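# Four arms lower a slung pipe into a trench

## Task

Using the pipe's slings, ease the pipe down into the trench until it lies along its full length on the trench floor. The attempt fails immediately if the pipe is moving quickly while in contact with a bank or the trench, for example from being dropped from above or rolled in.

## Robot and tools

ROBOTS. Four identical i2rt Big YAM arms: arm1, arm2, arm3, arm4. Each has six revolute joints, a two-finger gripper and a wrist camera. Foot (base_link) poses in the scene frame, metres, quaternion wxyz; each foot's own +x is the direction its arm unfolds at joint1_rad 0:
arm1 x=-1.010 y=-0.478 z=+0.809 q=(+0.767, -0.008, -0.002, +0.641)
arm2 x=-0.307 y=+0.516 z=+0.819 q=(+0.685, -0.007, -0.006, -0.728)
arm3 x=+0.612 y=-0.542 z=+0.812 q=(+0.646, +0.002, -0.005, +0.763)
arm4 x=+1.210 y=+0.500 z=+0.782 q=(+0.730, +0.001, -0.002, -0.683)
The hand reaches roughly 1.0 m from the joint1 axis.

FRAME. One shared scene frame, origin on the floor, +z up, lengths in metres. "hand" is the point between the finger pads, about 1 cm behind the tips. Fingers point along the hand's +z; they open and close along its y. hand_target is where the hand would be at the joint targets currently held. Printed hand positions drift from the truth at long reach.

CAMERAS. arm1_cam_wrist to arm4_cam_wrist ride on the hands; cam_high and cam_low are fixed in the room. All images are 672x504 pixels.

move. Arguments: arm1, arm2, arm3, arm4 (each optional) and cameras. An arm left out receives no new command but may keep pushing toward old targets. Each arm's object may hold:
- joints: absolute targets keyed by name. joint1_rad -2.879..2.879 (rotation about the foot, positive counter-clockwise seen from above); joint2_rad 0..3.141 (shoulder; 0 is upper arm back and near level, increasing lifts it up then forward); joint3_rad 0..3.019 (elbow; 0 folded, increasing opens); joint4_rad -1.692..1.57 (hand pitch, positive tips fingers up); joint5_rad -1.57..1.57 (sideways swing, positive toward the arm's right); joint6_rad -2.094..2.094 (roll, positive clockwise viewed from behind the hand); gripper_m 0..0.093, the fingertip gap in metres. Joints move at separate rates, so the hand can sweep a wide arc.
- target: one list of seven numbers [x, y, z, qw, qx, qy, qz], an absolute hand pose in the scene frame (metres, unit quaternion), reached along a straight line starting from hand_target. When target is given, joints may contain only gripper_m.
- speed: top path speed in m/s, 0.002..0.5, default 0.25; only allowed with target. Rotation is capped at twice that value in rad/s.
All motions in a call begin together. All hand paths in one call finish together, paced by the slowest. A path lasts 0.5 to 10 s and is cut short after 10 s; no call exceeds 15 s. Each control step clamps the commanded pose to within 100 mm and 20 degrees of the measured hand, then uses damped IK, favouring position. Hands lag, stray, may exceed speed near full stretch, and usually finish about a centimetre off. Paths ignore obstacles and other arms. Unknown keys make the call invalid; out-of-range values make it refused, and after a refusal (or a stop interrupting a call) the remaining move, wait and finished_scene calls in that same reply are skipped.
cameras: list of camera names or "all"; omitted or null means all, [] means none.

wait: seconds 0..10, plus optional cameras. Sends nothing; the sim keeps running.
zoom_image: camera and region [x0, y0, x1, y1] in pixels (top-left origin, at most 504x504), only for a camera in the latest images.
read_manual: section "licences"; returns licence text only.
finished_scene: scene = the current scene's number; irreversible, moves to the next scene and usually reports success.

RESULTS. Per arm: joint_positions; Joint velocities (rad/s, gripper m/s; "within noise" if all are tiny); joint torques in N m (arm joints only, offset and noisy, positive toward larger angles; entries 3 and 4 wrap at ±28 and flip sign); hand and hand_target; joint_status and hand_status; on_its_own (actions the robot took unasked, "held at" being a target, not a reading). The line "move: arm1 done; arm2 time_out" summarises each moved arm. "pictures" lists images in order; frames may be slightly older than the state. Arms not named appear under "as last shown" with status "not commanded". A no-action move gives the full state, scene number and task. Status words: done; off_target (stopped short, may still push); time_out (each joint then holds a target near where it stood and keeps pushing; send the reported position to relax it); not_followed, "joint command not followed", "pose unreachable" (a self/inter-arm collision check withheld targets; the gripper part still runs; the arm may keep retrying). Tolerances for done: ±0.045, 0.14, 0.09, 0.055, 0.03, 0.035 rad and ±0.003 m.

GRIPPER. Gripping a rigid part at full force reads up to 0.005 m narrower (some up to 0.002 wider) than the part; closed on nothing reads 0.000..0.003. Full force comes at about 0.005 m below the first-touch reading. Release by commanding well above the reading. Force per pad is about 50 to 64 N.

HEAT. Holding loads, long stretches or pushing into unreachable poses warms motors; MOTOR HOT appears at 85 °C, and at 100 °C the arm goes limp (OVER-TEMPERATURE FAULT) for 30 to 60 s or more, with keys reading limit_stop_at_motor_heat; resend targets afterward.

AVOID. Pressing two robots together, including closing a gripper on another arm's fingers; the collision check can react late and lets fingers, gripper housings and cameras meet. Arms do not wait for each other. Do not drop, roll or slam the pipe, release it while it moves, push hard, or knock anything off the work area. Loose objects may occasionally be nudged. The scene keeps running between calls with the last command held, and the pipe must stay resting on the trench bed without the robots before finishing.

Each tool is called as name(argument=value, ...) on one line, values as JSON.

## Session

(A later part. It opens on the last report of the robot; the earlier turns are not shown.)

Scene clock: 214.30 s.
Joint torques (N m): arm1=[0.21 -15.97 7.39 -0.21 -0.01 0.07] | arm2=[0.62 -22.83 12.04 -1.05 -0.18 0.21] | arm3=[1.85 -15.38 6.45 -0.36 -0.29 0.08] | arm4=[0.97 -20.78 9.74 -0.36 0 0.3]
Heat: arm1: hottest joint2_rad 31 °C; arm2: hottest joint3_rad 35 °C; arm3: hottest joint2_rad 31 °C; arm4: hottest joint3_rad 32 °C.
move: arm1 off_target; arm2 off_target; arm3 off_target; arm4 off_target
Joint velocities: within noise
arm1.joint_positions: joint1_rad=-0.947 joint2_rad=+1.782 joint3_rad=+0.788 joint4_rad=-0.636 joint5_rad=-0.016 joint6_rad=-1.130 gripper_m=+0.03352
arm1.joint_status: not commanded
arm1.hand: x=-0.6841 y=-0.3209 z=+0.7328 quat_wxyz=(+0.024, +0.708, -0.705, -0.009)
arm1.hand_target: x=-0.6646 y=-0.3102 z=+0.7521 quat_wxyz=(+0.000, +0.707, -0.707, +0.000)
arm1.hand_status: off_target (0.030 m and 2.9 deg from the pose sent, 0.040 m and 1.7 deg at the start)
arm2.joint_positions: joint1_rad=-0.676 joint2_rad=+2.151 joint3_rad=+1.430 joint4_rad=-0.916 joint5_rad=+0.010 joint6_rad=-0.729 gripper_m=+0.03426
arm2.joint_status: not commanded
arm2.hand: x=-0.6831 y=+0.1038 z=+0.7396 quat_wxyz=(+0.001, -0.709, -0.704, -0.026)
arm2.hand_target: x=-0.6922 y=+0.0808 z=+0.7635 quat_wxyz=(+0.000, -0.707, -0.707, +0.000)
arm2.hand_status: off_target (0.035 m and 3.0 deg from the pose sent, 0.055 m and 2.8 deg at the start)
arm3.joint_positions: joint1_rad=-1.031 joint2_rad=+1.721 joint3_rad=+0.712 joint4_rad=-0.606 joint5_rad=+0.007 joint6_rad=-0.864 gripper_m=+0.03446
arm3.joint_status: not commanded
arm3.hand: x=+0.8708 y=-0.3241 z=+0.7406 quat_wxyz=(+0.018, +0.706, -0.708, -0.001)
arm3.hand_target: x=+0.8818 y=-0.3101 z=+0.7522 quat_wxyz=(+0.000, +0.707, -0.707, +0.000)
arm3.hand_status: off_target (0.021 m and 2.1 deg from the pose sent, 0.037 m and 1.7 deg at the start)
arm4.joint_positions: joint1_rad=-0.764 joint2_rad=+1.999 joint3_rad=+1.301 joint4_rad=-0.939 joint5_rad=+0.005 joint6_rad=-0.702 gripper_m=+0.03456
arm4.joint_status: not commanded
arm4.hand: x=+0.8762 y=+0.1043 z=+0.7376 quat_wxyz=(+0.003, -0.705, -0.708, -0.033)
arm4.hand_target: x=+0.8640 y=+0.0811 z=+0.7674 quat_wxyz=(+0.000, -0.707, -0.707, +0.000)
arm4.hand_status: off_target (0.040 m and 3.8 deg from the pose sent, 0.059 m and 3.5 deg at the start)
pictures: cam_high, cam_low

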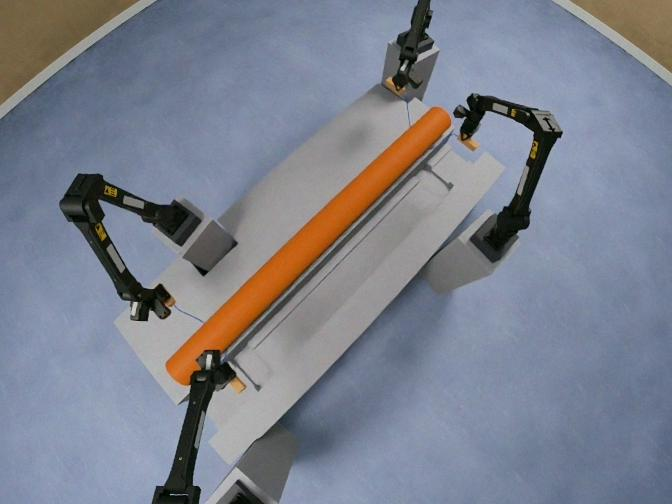

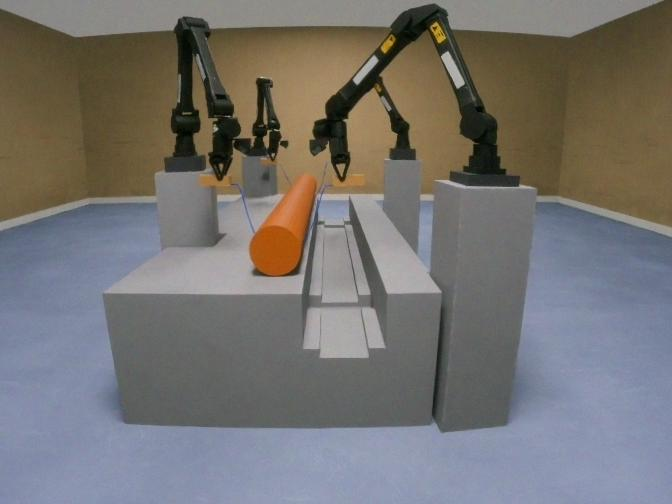

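move(cameras=["arm1_cam_wrist", "arm2_cam_wrist", "arm3_cam_wrist", "arm4_cam_wrist", "cam_high", "cam_low"])

zoom_image(camera="cam_high", region=[350, 40, 520, 200])

zoom_image(camera="cam_low", region=[230, 120, 360, 230])

Scene clock: 217.03 s.
Joint torques (N m): arm1=[0.03 -16.56 7.42 -0.12 -0.05 0.08] | arm2=[0.5 -22.71 12 -0.99 -0.17 0.2] | arm3=[1.85 -15.5 6.41 -0.42 -0.3 0.08] | arm4=[1.03 -20.72 9.81 -0.35 0 0.3]
Heat: arm1: hottest joint2_rad 31 °C; arm2: hottest joint3_rad 35 °C; arm3: hottest joint2_rad 31 °C; arm4: hottest joint3_rad 32 °C.
Joint velocities: within noise
arm1.joint_positions: joint1_rad=-0.947 joint2_rad=+1.782 joint3_rad=+0.788 joint4_rad=-0.636 joint5_rad=-0.016 joint6_rad=-1.130 gripper_m=+0.03352
arm1.joint_status: not commanded
arm1.hand: x=-0.6841 y=-0.3209 z=+0.7328 quat_wxyz=(+0.024, +0.708, -0.705, -0.009) (m; scene frame)
arm1.hand_target: x=-0.6646 y=-0.3102 z=+0.7521 quat_wxyz=(+0.000, +0.707, -0.707, +0.000) (m; scene frame)
arm1.hand_status: off_target (0.030 m and 2.9 deg from the pose sent, 0.040 m and 1.7 deg at the start)
arm2.joint_positions: joint1_rad=-0.676 joint2_rad=+2.151 joint3_rad=+1.430 joint4_rad=-0.917 joint5_rad=+0.010 joint6_rad=-0.729 gripper_m=+0.03426
arm2.joint_status: not commanded
arm2.hand: x=-0.6829 y=+0.1040 z=+0.7396 quat_wxyz=(+0.001, -0.710, -0.704, -0.027) (m; scene frame)
arm2.hand_target: x=-0.6922 y=+0.0809 z=+0.7635 quat_wxyz=(+0.000, -0.707, -0.707, +0.000) (m; scene frame)
arm2.hand_status: off_target (0.035 m and 3.1 deg from the pose sent, 0.055 m and 2.8 deg at the start)
arm3.joint_positions: joint1_rad=-1.031 joint2_rad=+1.721 joint3_rad=+0.712 joint4_rad=-0.607 joint5_rad=+0.007 joint6_rad=-0.864 gripper_m=+0.03446
arm3.joint_status: not commanded
arm3.hand: x=+0.8707 y=-0.3242 z=+0.7406 quat_wxyz=(+0.019, +0.706, -0.708, -0.001) (m; scene frame)
arm3.hand_target: x=+0.8817 y=-0.3101 z=+0.7522 quat_wxyz=(+0.000, +0.707, -0.707, +0.000) (m; scene frame)
arm3.hand_status: off_target (0.021 m and 2.1 deg from the pose sent, 0.037 m and 1.7 deg at the start)
arm4.joint_positions: joint1_rad=-0.764 joint2_rad=+1.999 joint3_rad=+1.301 joint4_rad=-0.939 joint5_rad=+0.005 joint6_rad=-0.701 gripper_m=+0.03456
arm4.joint_status: not commanded
arm4.hand: x=+0.8762 y=+0.1043 z=+0.7376 quat_wxyz=(+0.003, -0.706, -0.708, -0.033) (m; scene frame)
arm4.hand_target: x=+0.8640 y=+0.0811 z=+0.7674 quat_wxyz=(+0.000, -0.707, -0.707, +0.000) (m; scene frame)
arm4.hand_status: off_target (0.040 m and 3.8 deg from the pose sent, 0.059 m and 3.5 deg at the start)
pictures: arm1_cam_wrist, arm2_cam_wrist, arm3_cam_wrist, arm4_cam_wrist, cam_high, cam_low

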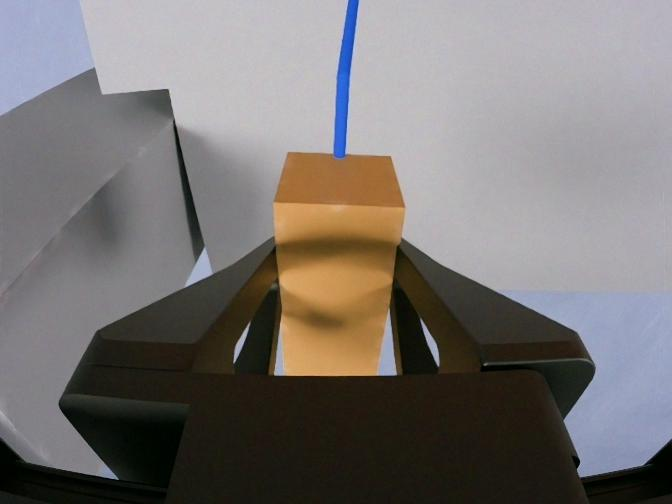

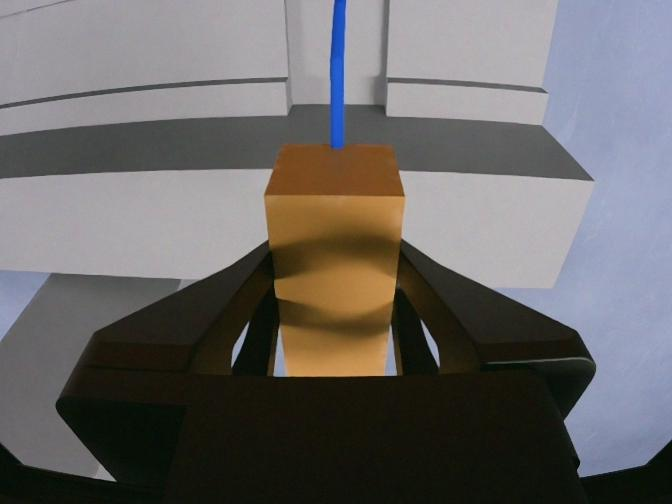

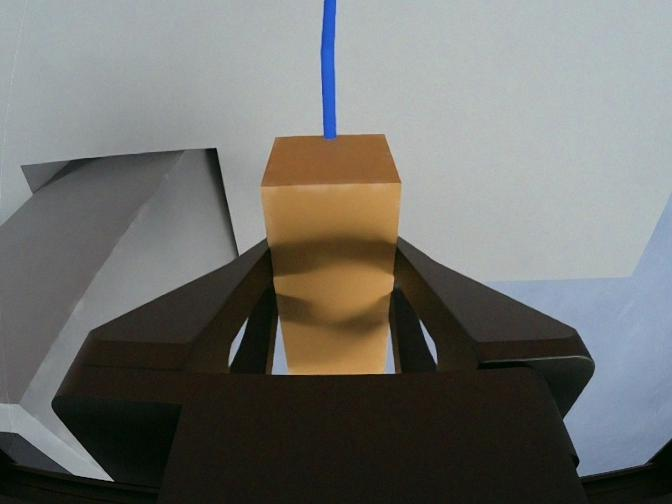

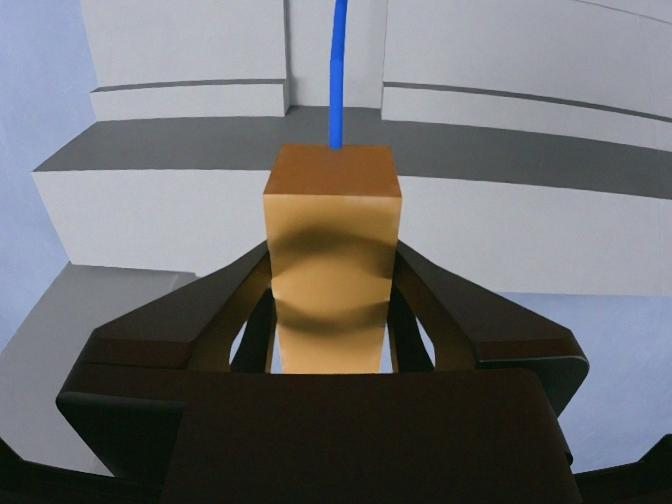

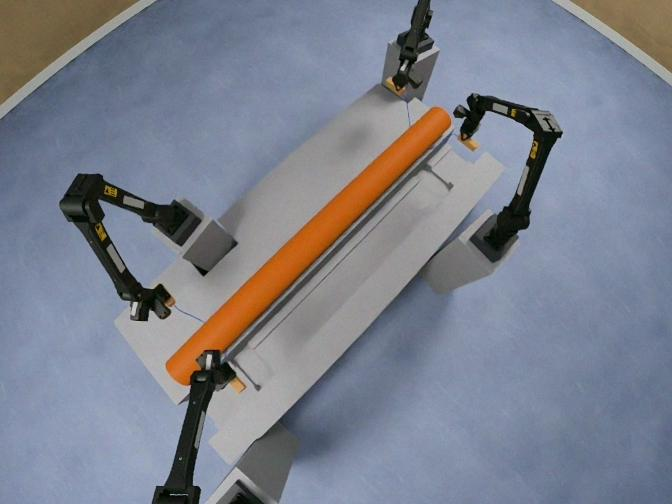

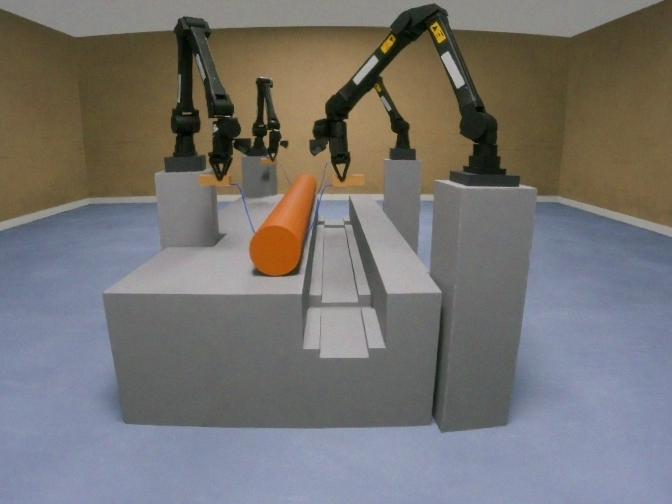

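Scaled by 2.965.

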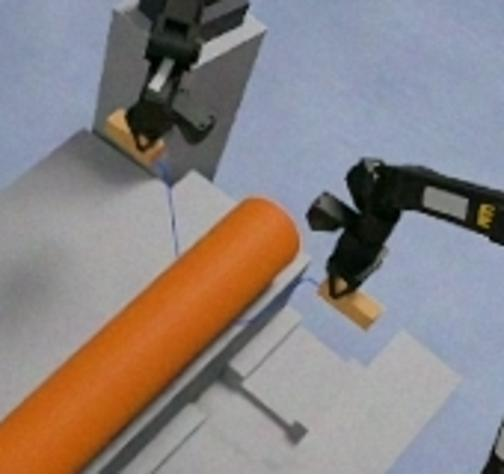

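Scaled by 3.877.

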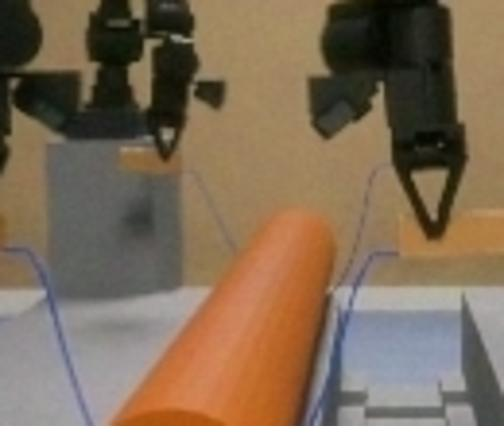

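move(arm2={"target": [-0.693, 0.080, 0.788, 0, 0.7071, 0.7071, 0], "speed": 0.04}, cameras=["arm1_cam_wrist", "arm2_cam_wrist", "cam_high", "cam_low"])

zoom_image(camera="cam_low", region=[230, 120, 360, 230])

Scene clock: 227.93 s.
Joint torques (N m): arm1=[-0.21 -15.97 7.41 -0.2 -0.04 0.07] | arm2=[0.21 -23.65 12.83 -1.02 -0.15 0.2] | arm3=[1.9 -15.44 6.42 -0.39 -0.29 0.08] | arm4=[1.08 -20.72 9.8 -0.35 0 0.3]
Heat: arm1: hottest joint2_rad 31 °C; arm2: hottest joint2_rad 36 °C; arm3: hottest joint2_rad 31 °C; arm4: hottest joint3_rad 33 °C.
move: arm2 off_target
Joint velocities: within noise
arm1, arm3, arm4: as last shown
arm1.hand_target: x=-0.6646 y=-0.3102 z=+0.7520 quat_wxyz=(+0.000, +0.707, -0.707, +0.000)
arm2.joint_positions: joint1_rad=-0.671 joint2_rad=+2.123 joint3_rad=+1.433 joint4_rad=-0.962 joint5_rad=+0.010 joint6_rad=-0.728 gripper_m=+0.03426
arm2.joint_status: not commanded
arm2.hand: x=-0.6780 y=+0.1054 z=+0.7559 quat_wxyz=(+0.002, -0.708, -0.705, -0.034)
arm2.hand_target: x=-0.6917 y=+0.0812 z=+0.7886 quat_wxyz=(+0.000, -0.707, -0.707, +0.000)
arm2.hand_status: off_target (0.044 m and 3.9 deg from the pose sent, 0.055 m and 3.1 deg at the start)
arm3.hand_target: x=+0.8818 y=-0.3101 z=+0.7522 quat_wxyz=(+0.000, +0.707, -0.707, +0.000)

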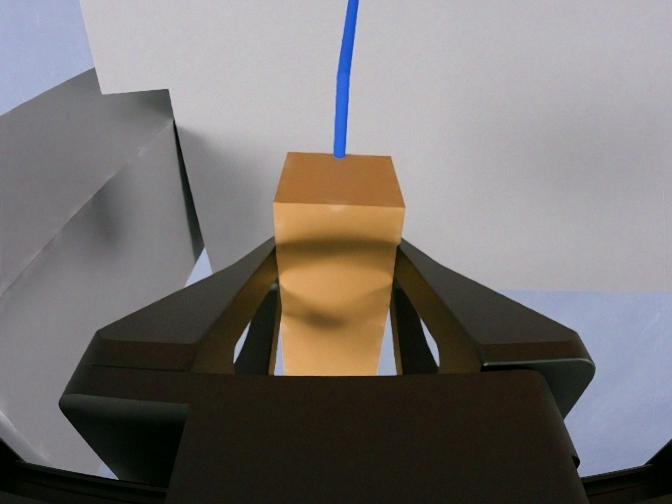

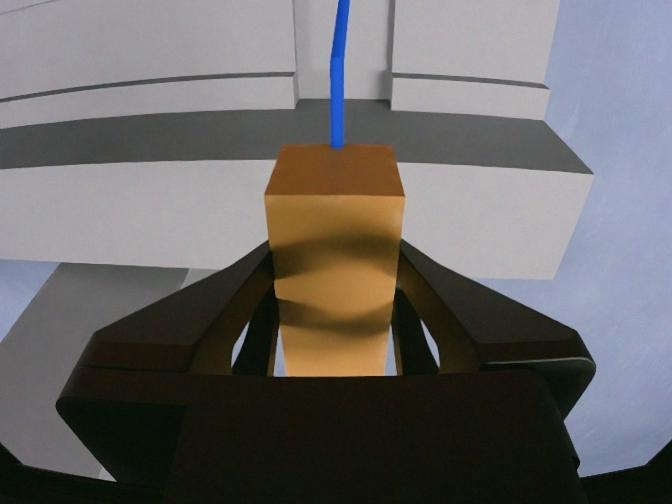

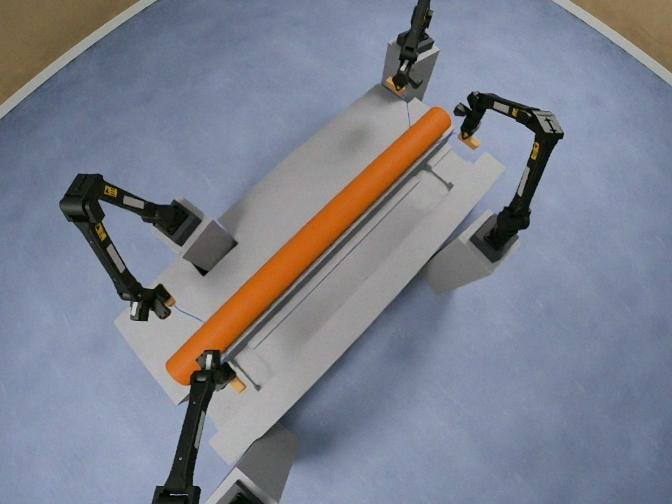

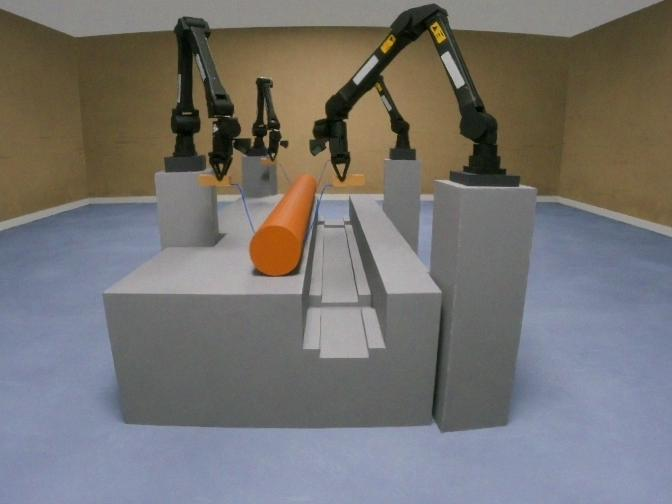

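Scaled by 3.877.

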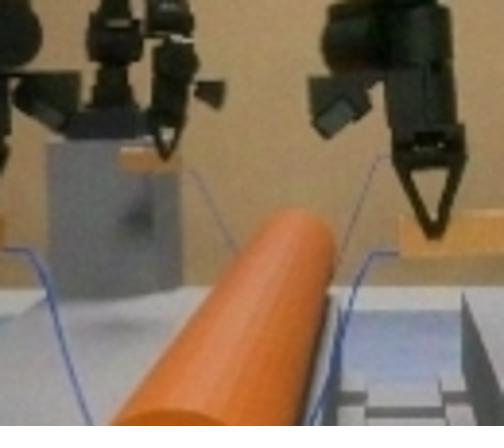

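move(arm2={"target": [-0.703, 0.078, 0.796, 0, 0.7071, 0.7071, 0], "speed": 0.03}, arm1={"target": [-0.654, -0.310, 0.755, 0, 0.7071, -0.7071, 0], "speed": 0.03}, arm3={"target": [0.882, -0.308, 0.770, 0, 0.7071, -0.7071, 0], "speed": 0.03}, arm4={"target": [0.863, 0.076, 0.787, 0, 0.7071, 0.7071, 0], "speed": 0.03}, cameras=["cam_low", "cam_high"])

zoom_image(camera="cam_low", region=[190, 120, 390, 290])

Scene clock: 233.90 s.
Joint torques (N m): arm1=[-0.67 -15.33 8.13 -0.4 0.12 -0.05] | arm2=[-0.56 -23.77 14.11 -1.51 -0.11 0.09] | arm3=[1.61 -16.85 7.04 -0.61 -0.26 0.07] | arm4=[0.62 -22.3 10.66 -0.58 0 0.27]
Heat: arm1: hottest joint2_rad 31 °C; arm2: hottest joint2_rad 37 °C; arm3: hottest joint2_rad 31 °C; arm4: hottest joint3_rad 33 °C.
move: arm1 off_target; arm2 off_target; arm3 off_target; arm4 off_target
Joint velocities: within noise
arm1.joint_positions: joint1_rad=-0.947 joint2_rad=+1.782 joint3_rad=+0.809 joint4_rad=-0.650 joint5_rad=-0.018 joint6_rad=-1.130 gripper_m=+0.03352
arm1.joint_status: not commanded
arm1.hand: x=-0.6769 y=-0.3169 z=+0.7371 quat_wxyz=(+0.020, +0.708, -0.705, -0.009)
arm1.hand_target: x=-0.6548 y=-0.3103 z=+0.7551 quat_wxyz=(+0.000, +0.707, -0.707, +0.000)
arm1.hand_status: off_target (0.030 m and 2.5 deg from the pose sent, 0.039 m and 2.9 deg at the start)
arm2.joint_positions: joint1_rad=-0.671 joint2_rad=+2.127 joint3_rad=+1.454 joint4_rad=-0.983 joint5_rad=+0.010 joint6_rad=-0.728 gripper_m=+0.03426
arm2.joint_status: not commanded
arm2.hand: x=-0.6810 y=+0.1022 z=+0.7602 quat_wxyz=(+0.002, -0.708, -0.705, -0.036)
arm2.hand_target: x=-0.7015 y=+0.0796 z=+0.7968 quat_wxyz=(+0.000, -0.707, -0.707, +0.001)
arm2.hand_status: off_target (0.048 m and 4.1 deg from the pose sent, 0.055 m and 3.9 deg at the start)
arm3.joint_positions: joint1_rad=-1.023 joint2_rad=+1.695 joint3_rad=+0.719 joint4_rad=-0.659 joint5_rad=+0.006 joint6_rad=-0.858 gripper_m=+0.03446
arm3.joint_status: not commanded
arm3.hand: x=+0.8659 y=-0.3243 z=+0.7509 quat_wxyz=(+0.028, +0.707, -0.706, -0.002)
arm3.hand_target: x=+0.8815 y=-0.3084 z=+0.7699 quat_wxyz=(+0.000, +0.707, -0.707, +0.000)
arm3.hand_status: off_target (0.030 m and 3.2 deg from the pose sent, 0.036 m and 2.2 deg at the start)
arm4.joint_positions: joint1_rad=-0.753 joint2_rad=+1.992 joint3_rad=+1.313 joint4_rad=-0.980 joint5_rad=+0.005 joint6_rad=-0.696 gripper_m=+0.03457
arm4.joint_status: not commanded
arm4.hand: x=+0.8825 y=+0.1030 z=+0.7452 quat_wxyz=(+0.004, -0.703, -0.709, -0.044)
arm4.hand_target: x=+0.8646 y=+0.0778 z=+0.7875 quat_wxyz=(+0.000, -0.707, -0.707, +0.000)
arm4.hand_status: off_target (0.053 m and 5.1 deg from the pose sent, 0.058 m and 3.8 deg at the start)
pictures: cam_high, cam_low

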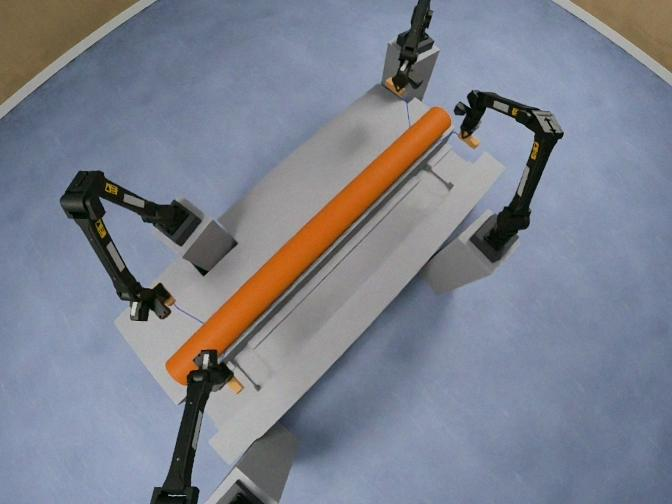

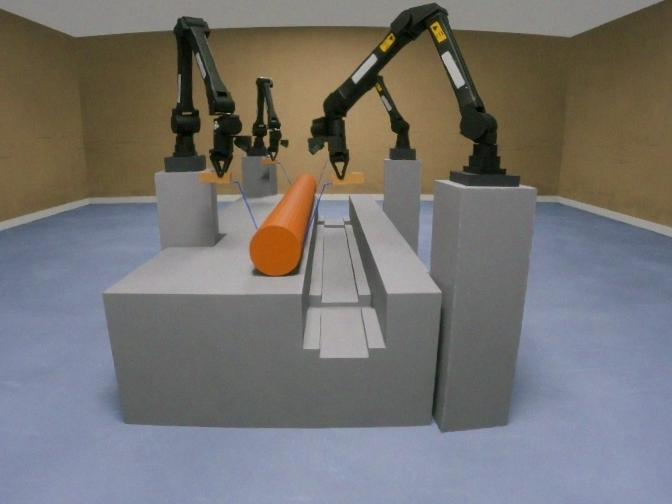

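Scaled by 2.520.

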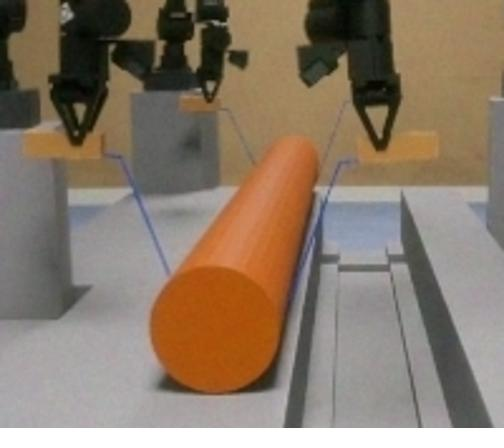

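move(arm1={"target": [-0.654, -0.308, 0.785, 0, 0.7071, -0.7071, 0], "speed": 0.03}, arm2={"target": [-0.703, 0.078, 0.826, 0, 0.7071, 0.7071, 0], "speed": 0.03}, arm3={"target": [0.885, -0.306, 0.800, 0, 0.7071, -0.7071, 0], "speed": 0.03}, arm4={"target": [0.860, 0.076, 0.817, 0, 0.7071, 0.7071, 0], "speed": 0.03}, cameras=["cam_low", "cam_high"])

zoom_image(camera="cam_low", region=[190, 120, 390, 290])

Scene clock: 239.30 s.
Joint torques (N m): arm1=[-0.97 -19.19 8.7 -1.01 0.33 0] | arm2=[-0.91 -27.87 14.86 -2.32 -0.05 0.1] | arm3=[0.79 -20.84 7.91 -1.69 -0.13 -0.03] | arm4=[0.09 -25.76 11.93 -1.59 0.02 0.2]
Heat: arm1: hottest joint3_rad 32 °C; arm2: hottest joint2_rad 38 °C; arm3: hottest joint2_rad 31 °C; arm4: hottest joint3_rad 34 °C.
move: arm1 off_target; arm2 off_target; arm3 off_target; arm4 off_target
Joint velocities: within noise
arm1.joint_positions: joint1_rad=-0.937 joint2_rad=+1.768 joint3_rad=+0.820 joint4_rad=-0.712 joint5_rad=-0.024 joint6_rad=-1.129 gripper_m=+0.03352
arm1.joint_status: not commanded
arm1.hand: x=-0.6848 y=-0.3155 z=+0.7454 quat_wxyz=(+0.037, +0.711, -0.702, -0.018)
arm1.hand_target: x=-0.6556 y=-0.3086 z=+0.7834 quat_wxyz=(+0.000, +0.707, -0.707, +0.000)
arm1.hand_status: off_target (0.051 m and 4.7 deg from the pose sent, 0.054 m and 2.5 deg at the start)
arm2.joint_positions: joint1_rad=-0.666 joint2_rad=+2.128 joint3_rad=+1.457 joint4_rad=-1.018 joint5_rad=+0.009 joint6_rad=-0.728 gripper_m=+0.03426
arm2.joint_status: not commanded
arm2.hand: x=-0.6740 y=+0.1057 z=+0.7615 quat_wxyz=(+0.002, -0.706, -0.707, -0.052)
arm2.hand_target: x=-0.7001 y=+0.0811 z=+0.8258 quat_wxyz=(+0.000, -0.707, -0.707, +0.001)
arm2.hand_status: off_target (0.076 m and 6.0 deg from the pose sent, 0.074 m and 4.1 deg at the start)
arm3.joint_positions: joint1_rad=-1.013 joint2_rad=+1.676 joint3_rad=+0.739 joint4_rad=-0.727 joint5_rad=+0.004 joint6_rad=-0.850 gripper_m=+0.03446
arm3.joint_status: not commanded
arm3.hand: x=+0.8621 y=-0.3230 z=+0.7623 quat_wxyz=(+0.042, +0.707, -0.706, -0.003)
arm3.hand_target: x=+0.8840 y=-0.3068 z=+0.7982 quat_wxyz=(+0.000, +0.707, -0.707, +0.000)
arm3.hand_status: off_target (0.047 m and 4.8 deg from the pose sent, 0.056 m and 3.2 deg at the start)
arm4.joint_positions: joint1_rad=-0.750 joint2_rad=+1.991 joint3_rad=+1.322 joint4_rad=-1.019 joint5_rad=+0.005 joint6_rad=-0.691 gripper_m=+0.03457
arm4.joint_status: not commanded
arm4.hand: x=+0.8871 y=+0.1056 z=+0.7490 quat_wxyz=(+0.006, -0.703, -0.709, -0.058)
arm4.hand_target: x=+0.8628 y=+0.0796 z=+0.8161 quat_wxyz=(+0.000, -0.707, -0.707, +0.001)
arm4.hand_status: off_target (0.079 m and 6.8 deg from the pose sent, 0.080 m and 5.1 deg at the start)
pictures: cam_high, cam_low

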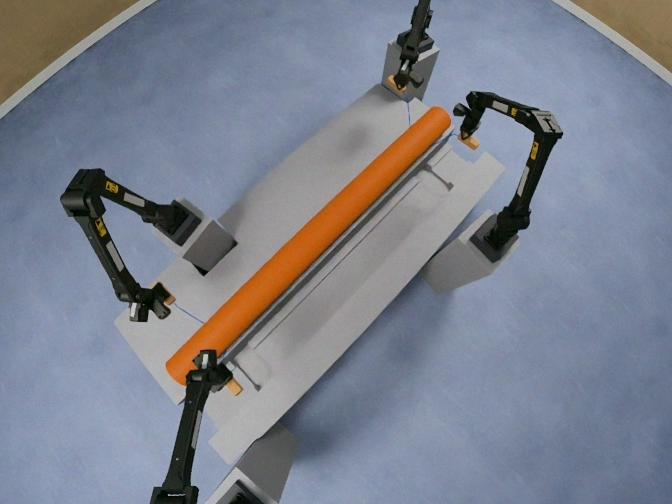

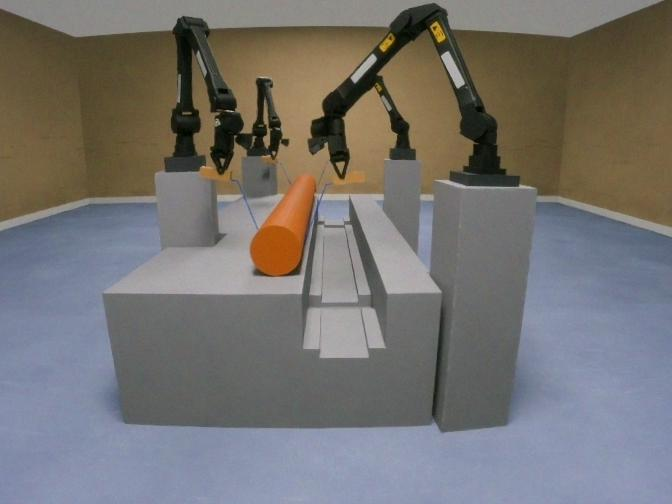

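Scaled by 2.520.

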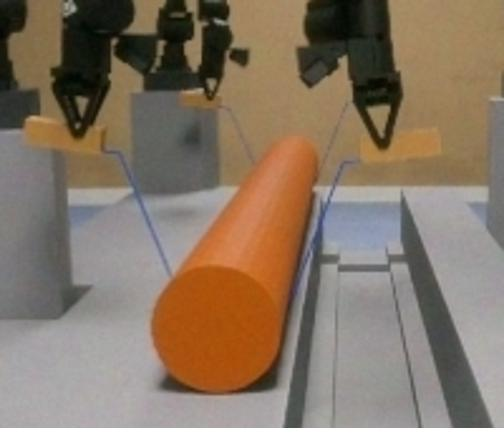

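move(arm1={"target": [-0.650, -0.306, 0.815, 0, 0.7071, -0.7071, 0], "speed": 0.03}, arm2={"target": [-0.703, 0.078, 0.856, 0, 0.7071, 0.7071, 0], "speed": 0.03}, arm3={"target": [0.887, -0.304, 0.830, 0, 0.7071, -0.7071, 0], "speed": 0.03}, arm4={"target": [0.858, 0.076, 0.847, 0, 0.7071, 0.7071, 0], "speed": 0.03}, cameras=["cam_low", "cam_high"])

zoom_image(camera="cam_low", region=[190, 120, 390, 290])

Scene clock: 244.27 s.
Joint torques (N m): arm1=[-1.08 -19.72 9.74 -1.29 0.37 0.01] | arm2=[-1.03 -31.21 15.27 -2.92 -0.02 0.05] | arm3=[0.67 -21.54 8.94 -1.96 -0.06 -0.05] | arm4=[-0.26 -28.92 12.41 -2.33 0.08 0.11]
Heat: arm1: hottest joint3_rad 33 °C; arm2: hottest joint2_rad 39 °C; arm3: hottest joint2_rad 32 °C; arm4: hottest joint3_rad 34 °C.
move: arm1 off_target; arm2 off_target; arm3 off_target; arm4 off_target
Joint velocities: within noise
arm1.joint_positions: joint1_rad=-0.936 joint2_rad=+1.721 joint3_rad=+0.846 joint4_rad=-0.796 joint5_rad=-0.024 joint6_rad=-1.128 gripper_m=+0.03352
arm1.joint_status: not commanded
arm1.hand: x=-0.6833 y=-0.3140 z=+0.7688 quat_wxyz=(+0.042, +0.711, -0.702, -0.020)
arm1.hand_target: x=-0.6521 y=-0.3068 z=+0.8131 quat_wxyz=(+0.000, +0.707, -0.707, +0.001)
arm1.hand_status: off_target (0.057 m and 5.4 deg from the pose sent, 0.078 m and 4.7 deg at the start)
arm2.joint_positions: joint1_rad=-0.663 joint2_rad=+2.128 joint3_rad=+1.472 joint4_rad=-1.060 joint5_rad=+0.008 joint6_rad=-0.725 gripper_m=+0.03426
arm2.joint_status: not commanded
arm2.hand: x=-0.6709 y=+0.1069 z=+0.7670 quat_wxyz=(+0.003, -0.705, -0.706, -0.065)
arm2.hand_target: x=-0.6988 y=+0.0825 z=+0.8535 quat_wxyz=(+0.000, -0.707, -0.707, +0.001)
arm2.hand_status: off_target (0.099 m and 7.5 deg from the pose sent, 0.103 m and 6.0 deg at the start; pose on its path clipped on 1 of 47 steps)
arm3.joint_positions: joint1_rad=-1.010 joint2_rad=+1.626 joint3_rad=+0.765 joint4_rad=-0.813 joint5_rad=+0.002 joint6_rad=-0.847 gripper_m=+0.03446
arm3.joint_status: not commanded
arm3.hand: x=+0.8624 y=-0.3213 z=+0.7854 quat_wxyz=(+0.047, +0.707, -0.706, -0.004)
arm3.hand_target: x=+0.8856 y=-0.3052 z=+0.8275 quat_wxyz=(+0.000, +0.707, -0.707, +0.000)
arm3.hand_status: off_target (0.054 m and 5.4 deg from the pose sent, 0.075 m and 4.8 deg at the start)
arm4.joint_positions: joint1_rad=-0.747 joint2_rad=+1.991 joint3_rad=+1.339 joint4_rad=-1.057 joint5_rad=+0.005 joint6_rad=-0.687 gripper_m=+0.03457
arm4.joint_status: not commanded
arm4.hand: x=+0.8891 y=+0.1058 z=+0.7546 quat_wxyz=(+0.007, -0.703, -0.708, -0.069)
arm4.hand_target: x=+0.8628 y=+0.0816 z=+0.8417 quat_wxyz=(+0.000, -0.707, -0.707, +0.001)
arm4.hand_status: off_target (0.102 m and 8.0 deg from the pose sent, 0.106 m and 6.8 deg at the start; pose on its path clipped on 19 of 47 steps)
pictures: cam_high, cam_low

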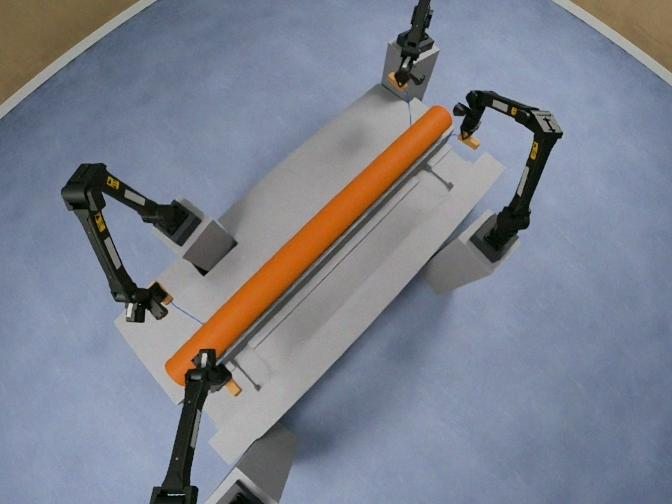

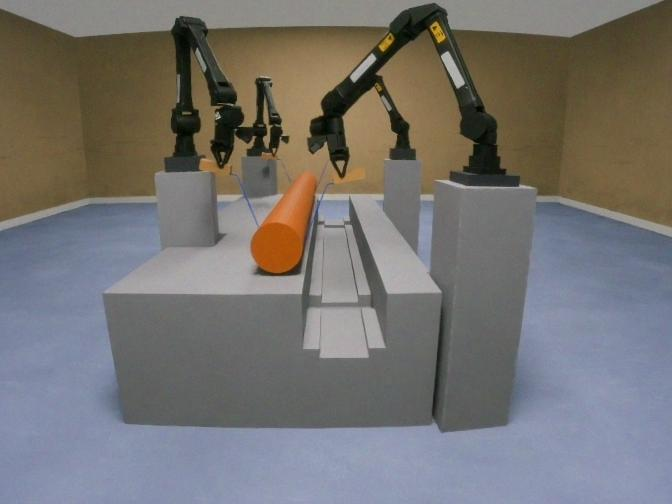

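Scaled by 2.520.

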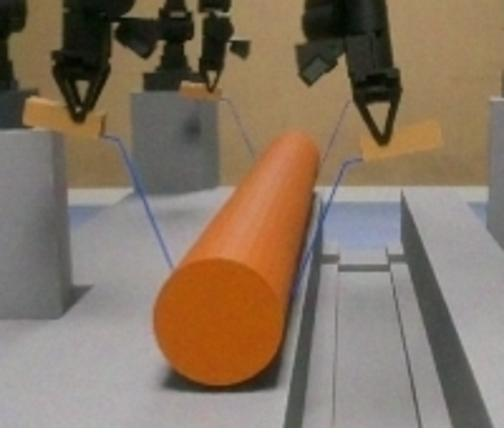

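move(arm1={"target": [-0.652, -0.300, 0.855, 0, 0.7071, -0.7071, 0], "speed": 0.03}, arm2={"target": [-0.690, 0.090, 0.864, 0, 0.7071, 0.7071, 0], "speed": 0.03}, arm3={"target": [0.887, -0.298, 0.870, 0, 0.7071, -0.7071, 0], "speed": 0.03}, arm4={"target": [0.868, 0.090, 0.852, 0, 0.7071, 0.7071, 0], "speed": 0.03}, cameras=["cam_low", "cam_high"])

zoom_image(camera="cam_low", region=[190, 120, 390, 290])

Scene clock: 262.63 s.
Joint torques (N m): arm1=[-1.32 -19.84 11.22 -1.33 0.34 0] | arm2=[-0.91 -32.26 11.07 -2.62 -0.03 0.09] | arm3=[0.85 -21.42 10.52 -2.04 -0.06 -0.04] | arm4=[-0.32 -30.04 9.4 -2.17 0.08 0.09]
Heat: arm1: hottest joint3_rad 35 °C; arm2: hottest joint2_rad 44 °C; arm3: hottest joint2_rad 33 °C; arm4: hottest joint3_rad 38 °C.
move: arm1 off_target; arm2 off_target; arm3 off_target; arm4 off_target
Joint velocities: within noise
arm1.joint_positions: joint1_rad=-0.923 joint2_rad=+1.650 joint3_rad=+0.876 joint4_rad=-0.910 joint5_rad=-0.024 joint6_rad=-1.114 gripper_m=+0.03352
arm1.joint_status: not commanded
arm1.hand: x=-0.6864 y=-0.3100 z=+0.8032 quat_wxyz=(+0.048, +0.710, -0.702, -0.021)
arm1.hand_target: x=-0.6547 y=-0.3011 z=+0.8531 quat_wxyz=(+0.000, +0.707, -0.707, +0.000)
arm1.hand_status: off_target (0.063 m and 6.1 deg from the pose sent, 0.093 m and 5.4 deg at the start)
arm2.joint_positions: joint1_rad=-0.662 joint2_rad=+2.102 joint3_rad=+1.472 joint4_rad=-1.060 joint5_rad=+0.008 joint6_rad=-0.723 gripper_m=+0.03426
arm2.joint_status: not commanded
arm2.hand: x=-0.6735 y=+0.1032 z=+0.7805 quat_wxyz=(+0.002, -0.706, -0.706, -0.053)
arm2.hand_target: x=-0.6881 y=+0.0921 z=+0.8590 quat_wxyz=(+0.000, -0.707, -0.707, +0.000)
arm2.hand_status: off_target (0.086 m and 6.0 deg from the pose sent, 0.100 m and 7.5 deg at the start)
arm3.joint_positions: joint1_rad=-0.998 joint2_rad=+1.564 joint3_rad=+0.808 joint4_rad=-0.934 joint5_rad=+0.002 joint6_rad=-0.834 gripper_m=+0.03446
arm3.joint_status: not commanded
arm3.hand: x=+0.8608 y=-0.3175 z=+0.8183 quat_wxyz=(+0.056, +0.706, -0.706, -0.004)
arm3.hand_target: x=+0.8850 y=-0.2996 z=+0.8673 quat_wxyz=(+0.000, +0.707, -0.707, +0.000)
arm3.hand_status: off_target (0.061 m and 6.4 deg from the pose sent, 0.091 m and 5.4 deg at the start)
arm4.joint_positions: joint1_rad=-0.746 joint2_rad=+1.970 joint3_rad=+1.339 joint4_rad=-1.057 joint5_rad=+0.005 joint6_rad=-0.687 gripper_m=+0.03457
arm4.joint_status: not commanded
arm4.hand: x=+0.8872 y=+0.1033 z=+0.7648 quat_wxyz=(+0.006, -0.703, -0.708, -0.059)
arm4.hand_target: x=+0.8706 y=+0.0926 z=+0.8460 quat_wxyz=(+0.000, -0.707, -0.707, +0.000)
arm4.hand_status: off_target (0.090 m and 6.8 deg from the pose sent, 0.101 m and 8.0 deg at the start)
pictures: cam_high, cam_low

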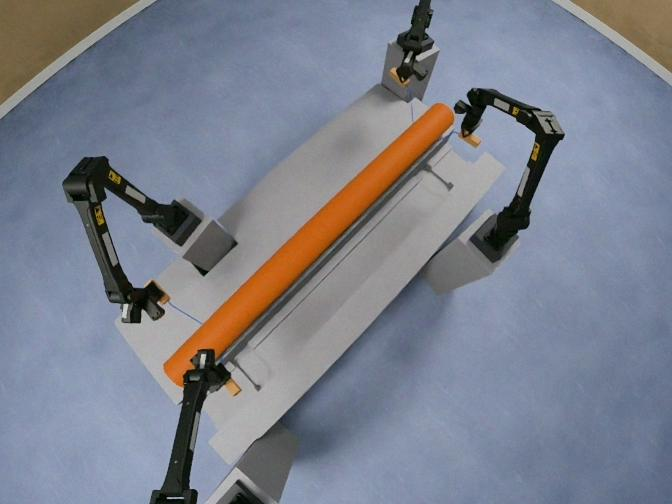

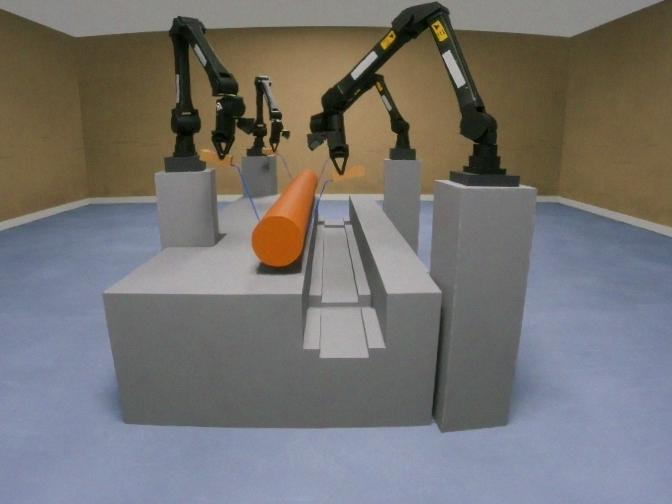

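Scaled by 2.520.

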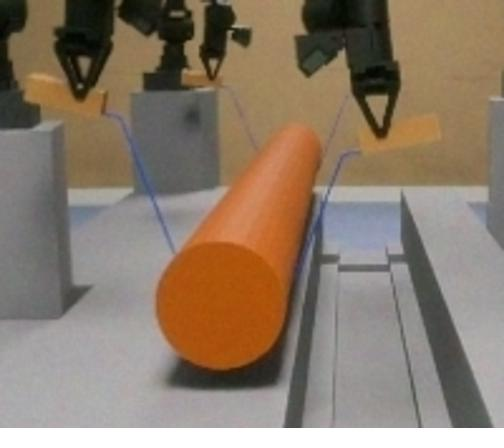

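move(arm1={"target": [-0.655, -0.195, 0.865, 0, 0.7071, -0.7071, 0], "speed": 0.04}, arm2={"target": [-0.690, 0.195, 0.864, 0, 0.7071, 0.7071, 0], "speed": 0.04}, arm3={"target": [0.885, -0.193, 0.880, 0, 0.7071, -0.7071, 0], "speed": 0.04}, arm4={"target": [0.870, 0.195, 0.852, 0, 0.7071, 0.7071, 0], "speed": 0.04}, cameras=["cam_low", "cam_high"])

zoom_image(camera="cam_low", region=[190, 120, 390, 290])

Scene clock: 271.40 s.
Joint torques (N m): arm1=[-1.08 -18.14 12.57 -1.31 0.35 0.04] | arm2=[-3.25 -27.4 9.43 -1.42 -0.04 -0.11] | arm3=[0.73 -22.77 11.26 -2.1 -0.06 -0.01] | arm4=[-1.55 -25.64 7.61 -0.9 0.12 -0.15]
Heat: arm1: hottest joint3_rad 37 °C; arm2: hottest joint2_rad 42 °C; arm3: hottest joint2_rad 34 °C; arm4: hottest joint3_rad 37 °C.
move: arm1 off_target; arm2 off_target; arm3 off_target; arm4 off_target
Joint velocities: within noise
arm1.joint_positions: joint1_rad=-0.711 joint2_rad=+1.715 joint3_rad=+1.040 joint4_rad=-0.972 joint5_rad=-0.025 joint6_rad=-0.906 gripper_m=+0.03353
arm1.joint_status: not commanded
arm1.hand: x=-0.6845 y=-0.2088 z=+0.8224 quat_wxyz=(+0.035, +0.712, -0.701, -0.008)
arm1.hand_target: x=-0.6572 y=-0.1965 z=+0.8646 quat_wxyz=(-0.001, +0.707, -0.707, +0.000)
arm1.hand_status: off_target (0.054 m and 4.2 deg from the pose sent, 0.134 m and 6.1 deg at the start)
arm2.joint_positions: joint1_rad=-0.770 joint2_rad=+1.915 joint3_rad=+1.235 joint4_rad=-1.009 joint5_rad=+0.012 joint6_rad=-0.845 gripper_m=+0.03426
arm2.joint_status: not commanded
arm2.hand: x=-0.6647 y=+0.1933 z=+0.8054 quat_wxyz=(-0.002, -0.701, -0.711, -0.052)
arm2.hand_target: x=-0.6881 y=+0.1959 z=+0.8609 quat_wxyz=(+0.001, -0.707, -0.707, +0.000)
arm2.hand_status: off_target (0.064 m and 6.0 deg from the pose sent, 0.125 m and 6.0 deg at the start)
arm3.joint_positions: joint1_rad=-0.819 joint2_rad=+1.703 joint3_rad=+1.033 joint4_rad=-0.998 joint5_rad=+0.001 joint6_rad=-0.658 gripper_m=+0.03446
arm3.joint_status: not commanded
arm3.hand: x=+0.8646 y=-0.2138 z=+0.8310 quat_wxyz=(+0.043, +0.708, -0.705, +0.005)
arm3.hand_target: x=+0.8834 y=-0.1950 z=+0.8789 quat_wxyz=(-0.001, +0.707, -0.707, +0.000)
arm3.hand_status: off_target (0.057 m and 5.0 deg from the pose sent, 0.141 m and 6.4 deg at the start)
arm4.joint_positions: joint1_rad=-0.872 joint2_rad=+1.779 joint3_rad=+1.117 joint4_rad=-1.026 joint5_rad=+0.006 joint6_rad=-0.806 gripper_m=+0.03457
arm4.joint_status: not commanded
arm4.hand: x=+0.8919 y=+0.1966 z=+0.7894 quat_wxyz=(-0.001, -0.706, -0.706, -0.059)
arm4.hand_target: x=+0.8720 y=+0.1960 z=+0.8477 quat_wxyz=(+0.002, -0.707, -0.707, +0.000)
arm4.hand_status: off_target (0.066 m and 6.8 deg from the pose sent, 0.128 m and 6.8 deg at the start)
pictures: cam_high, cam_low

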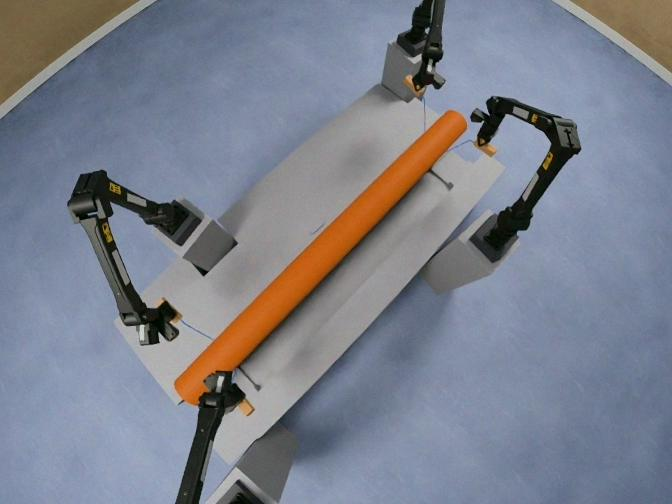

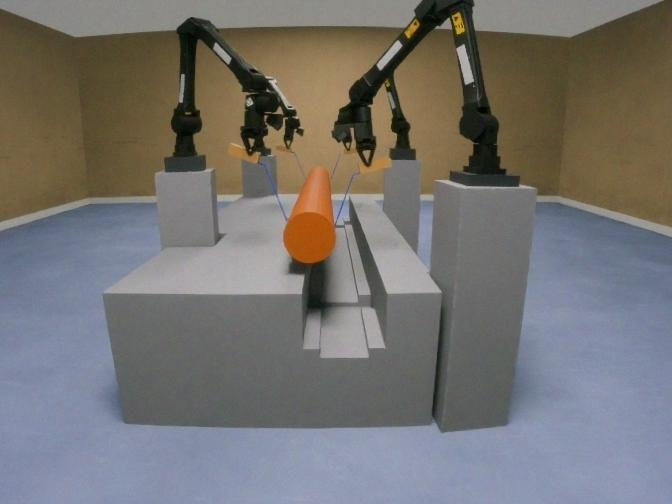

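Scaled by 2.520.

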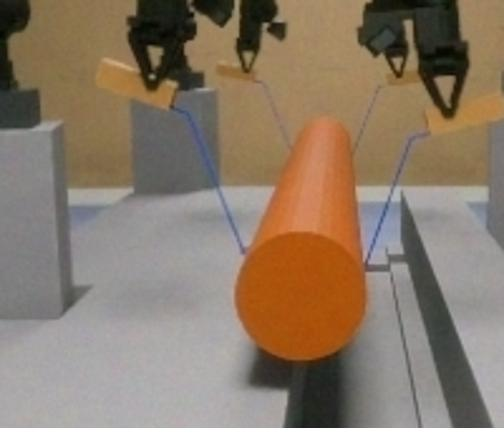

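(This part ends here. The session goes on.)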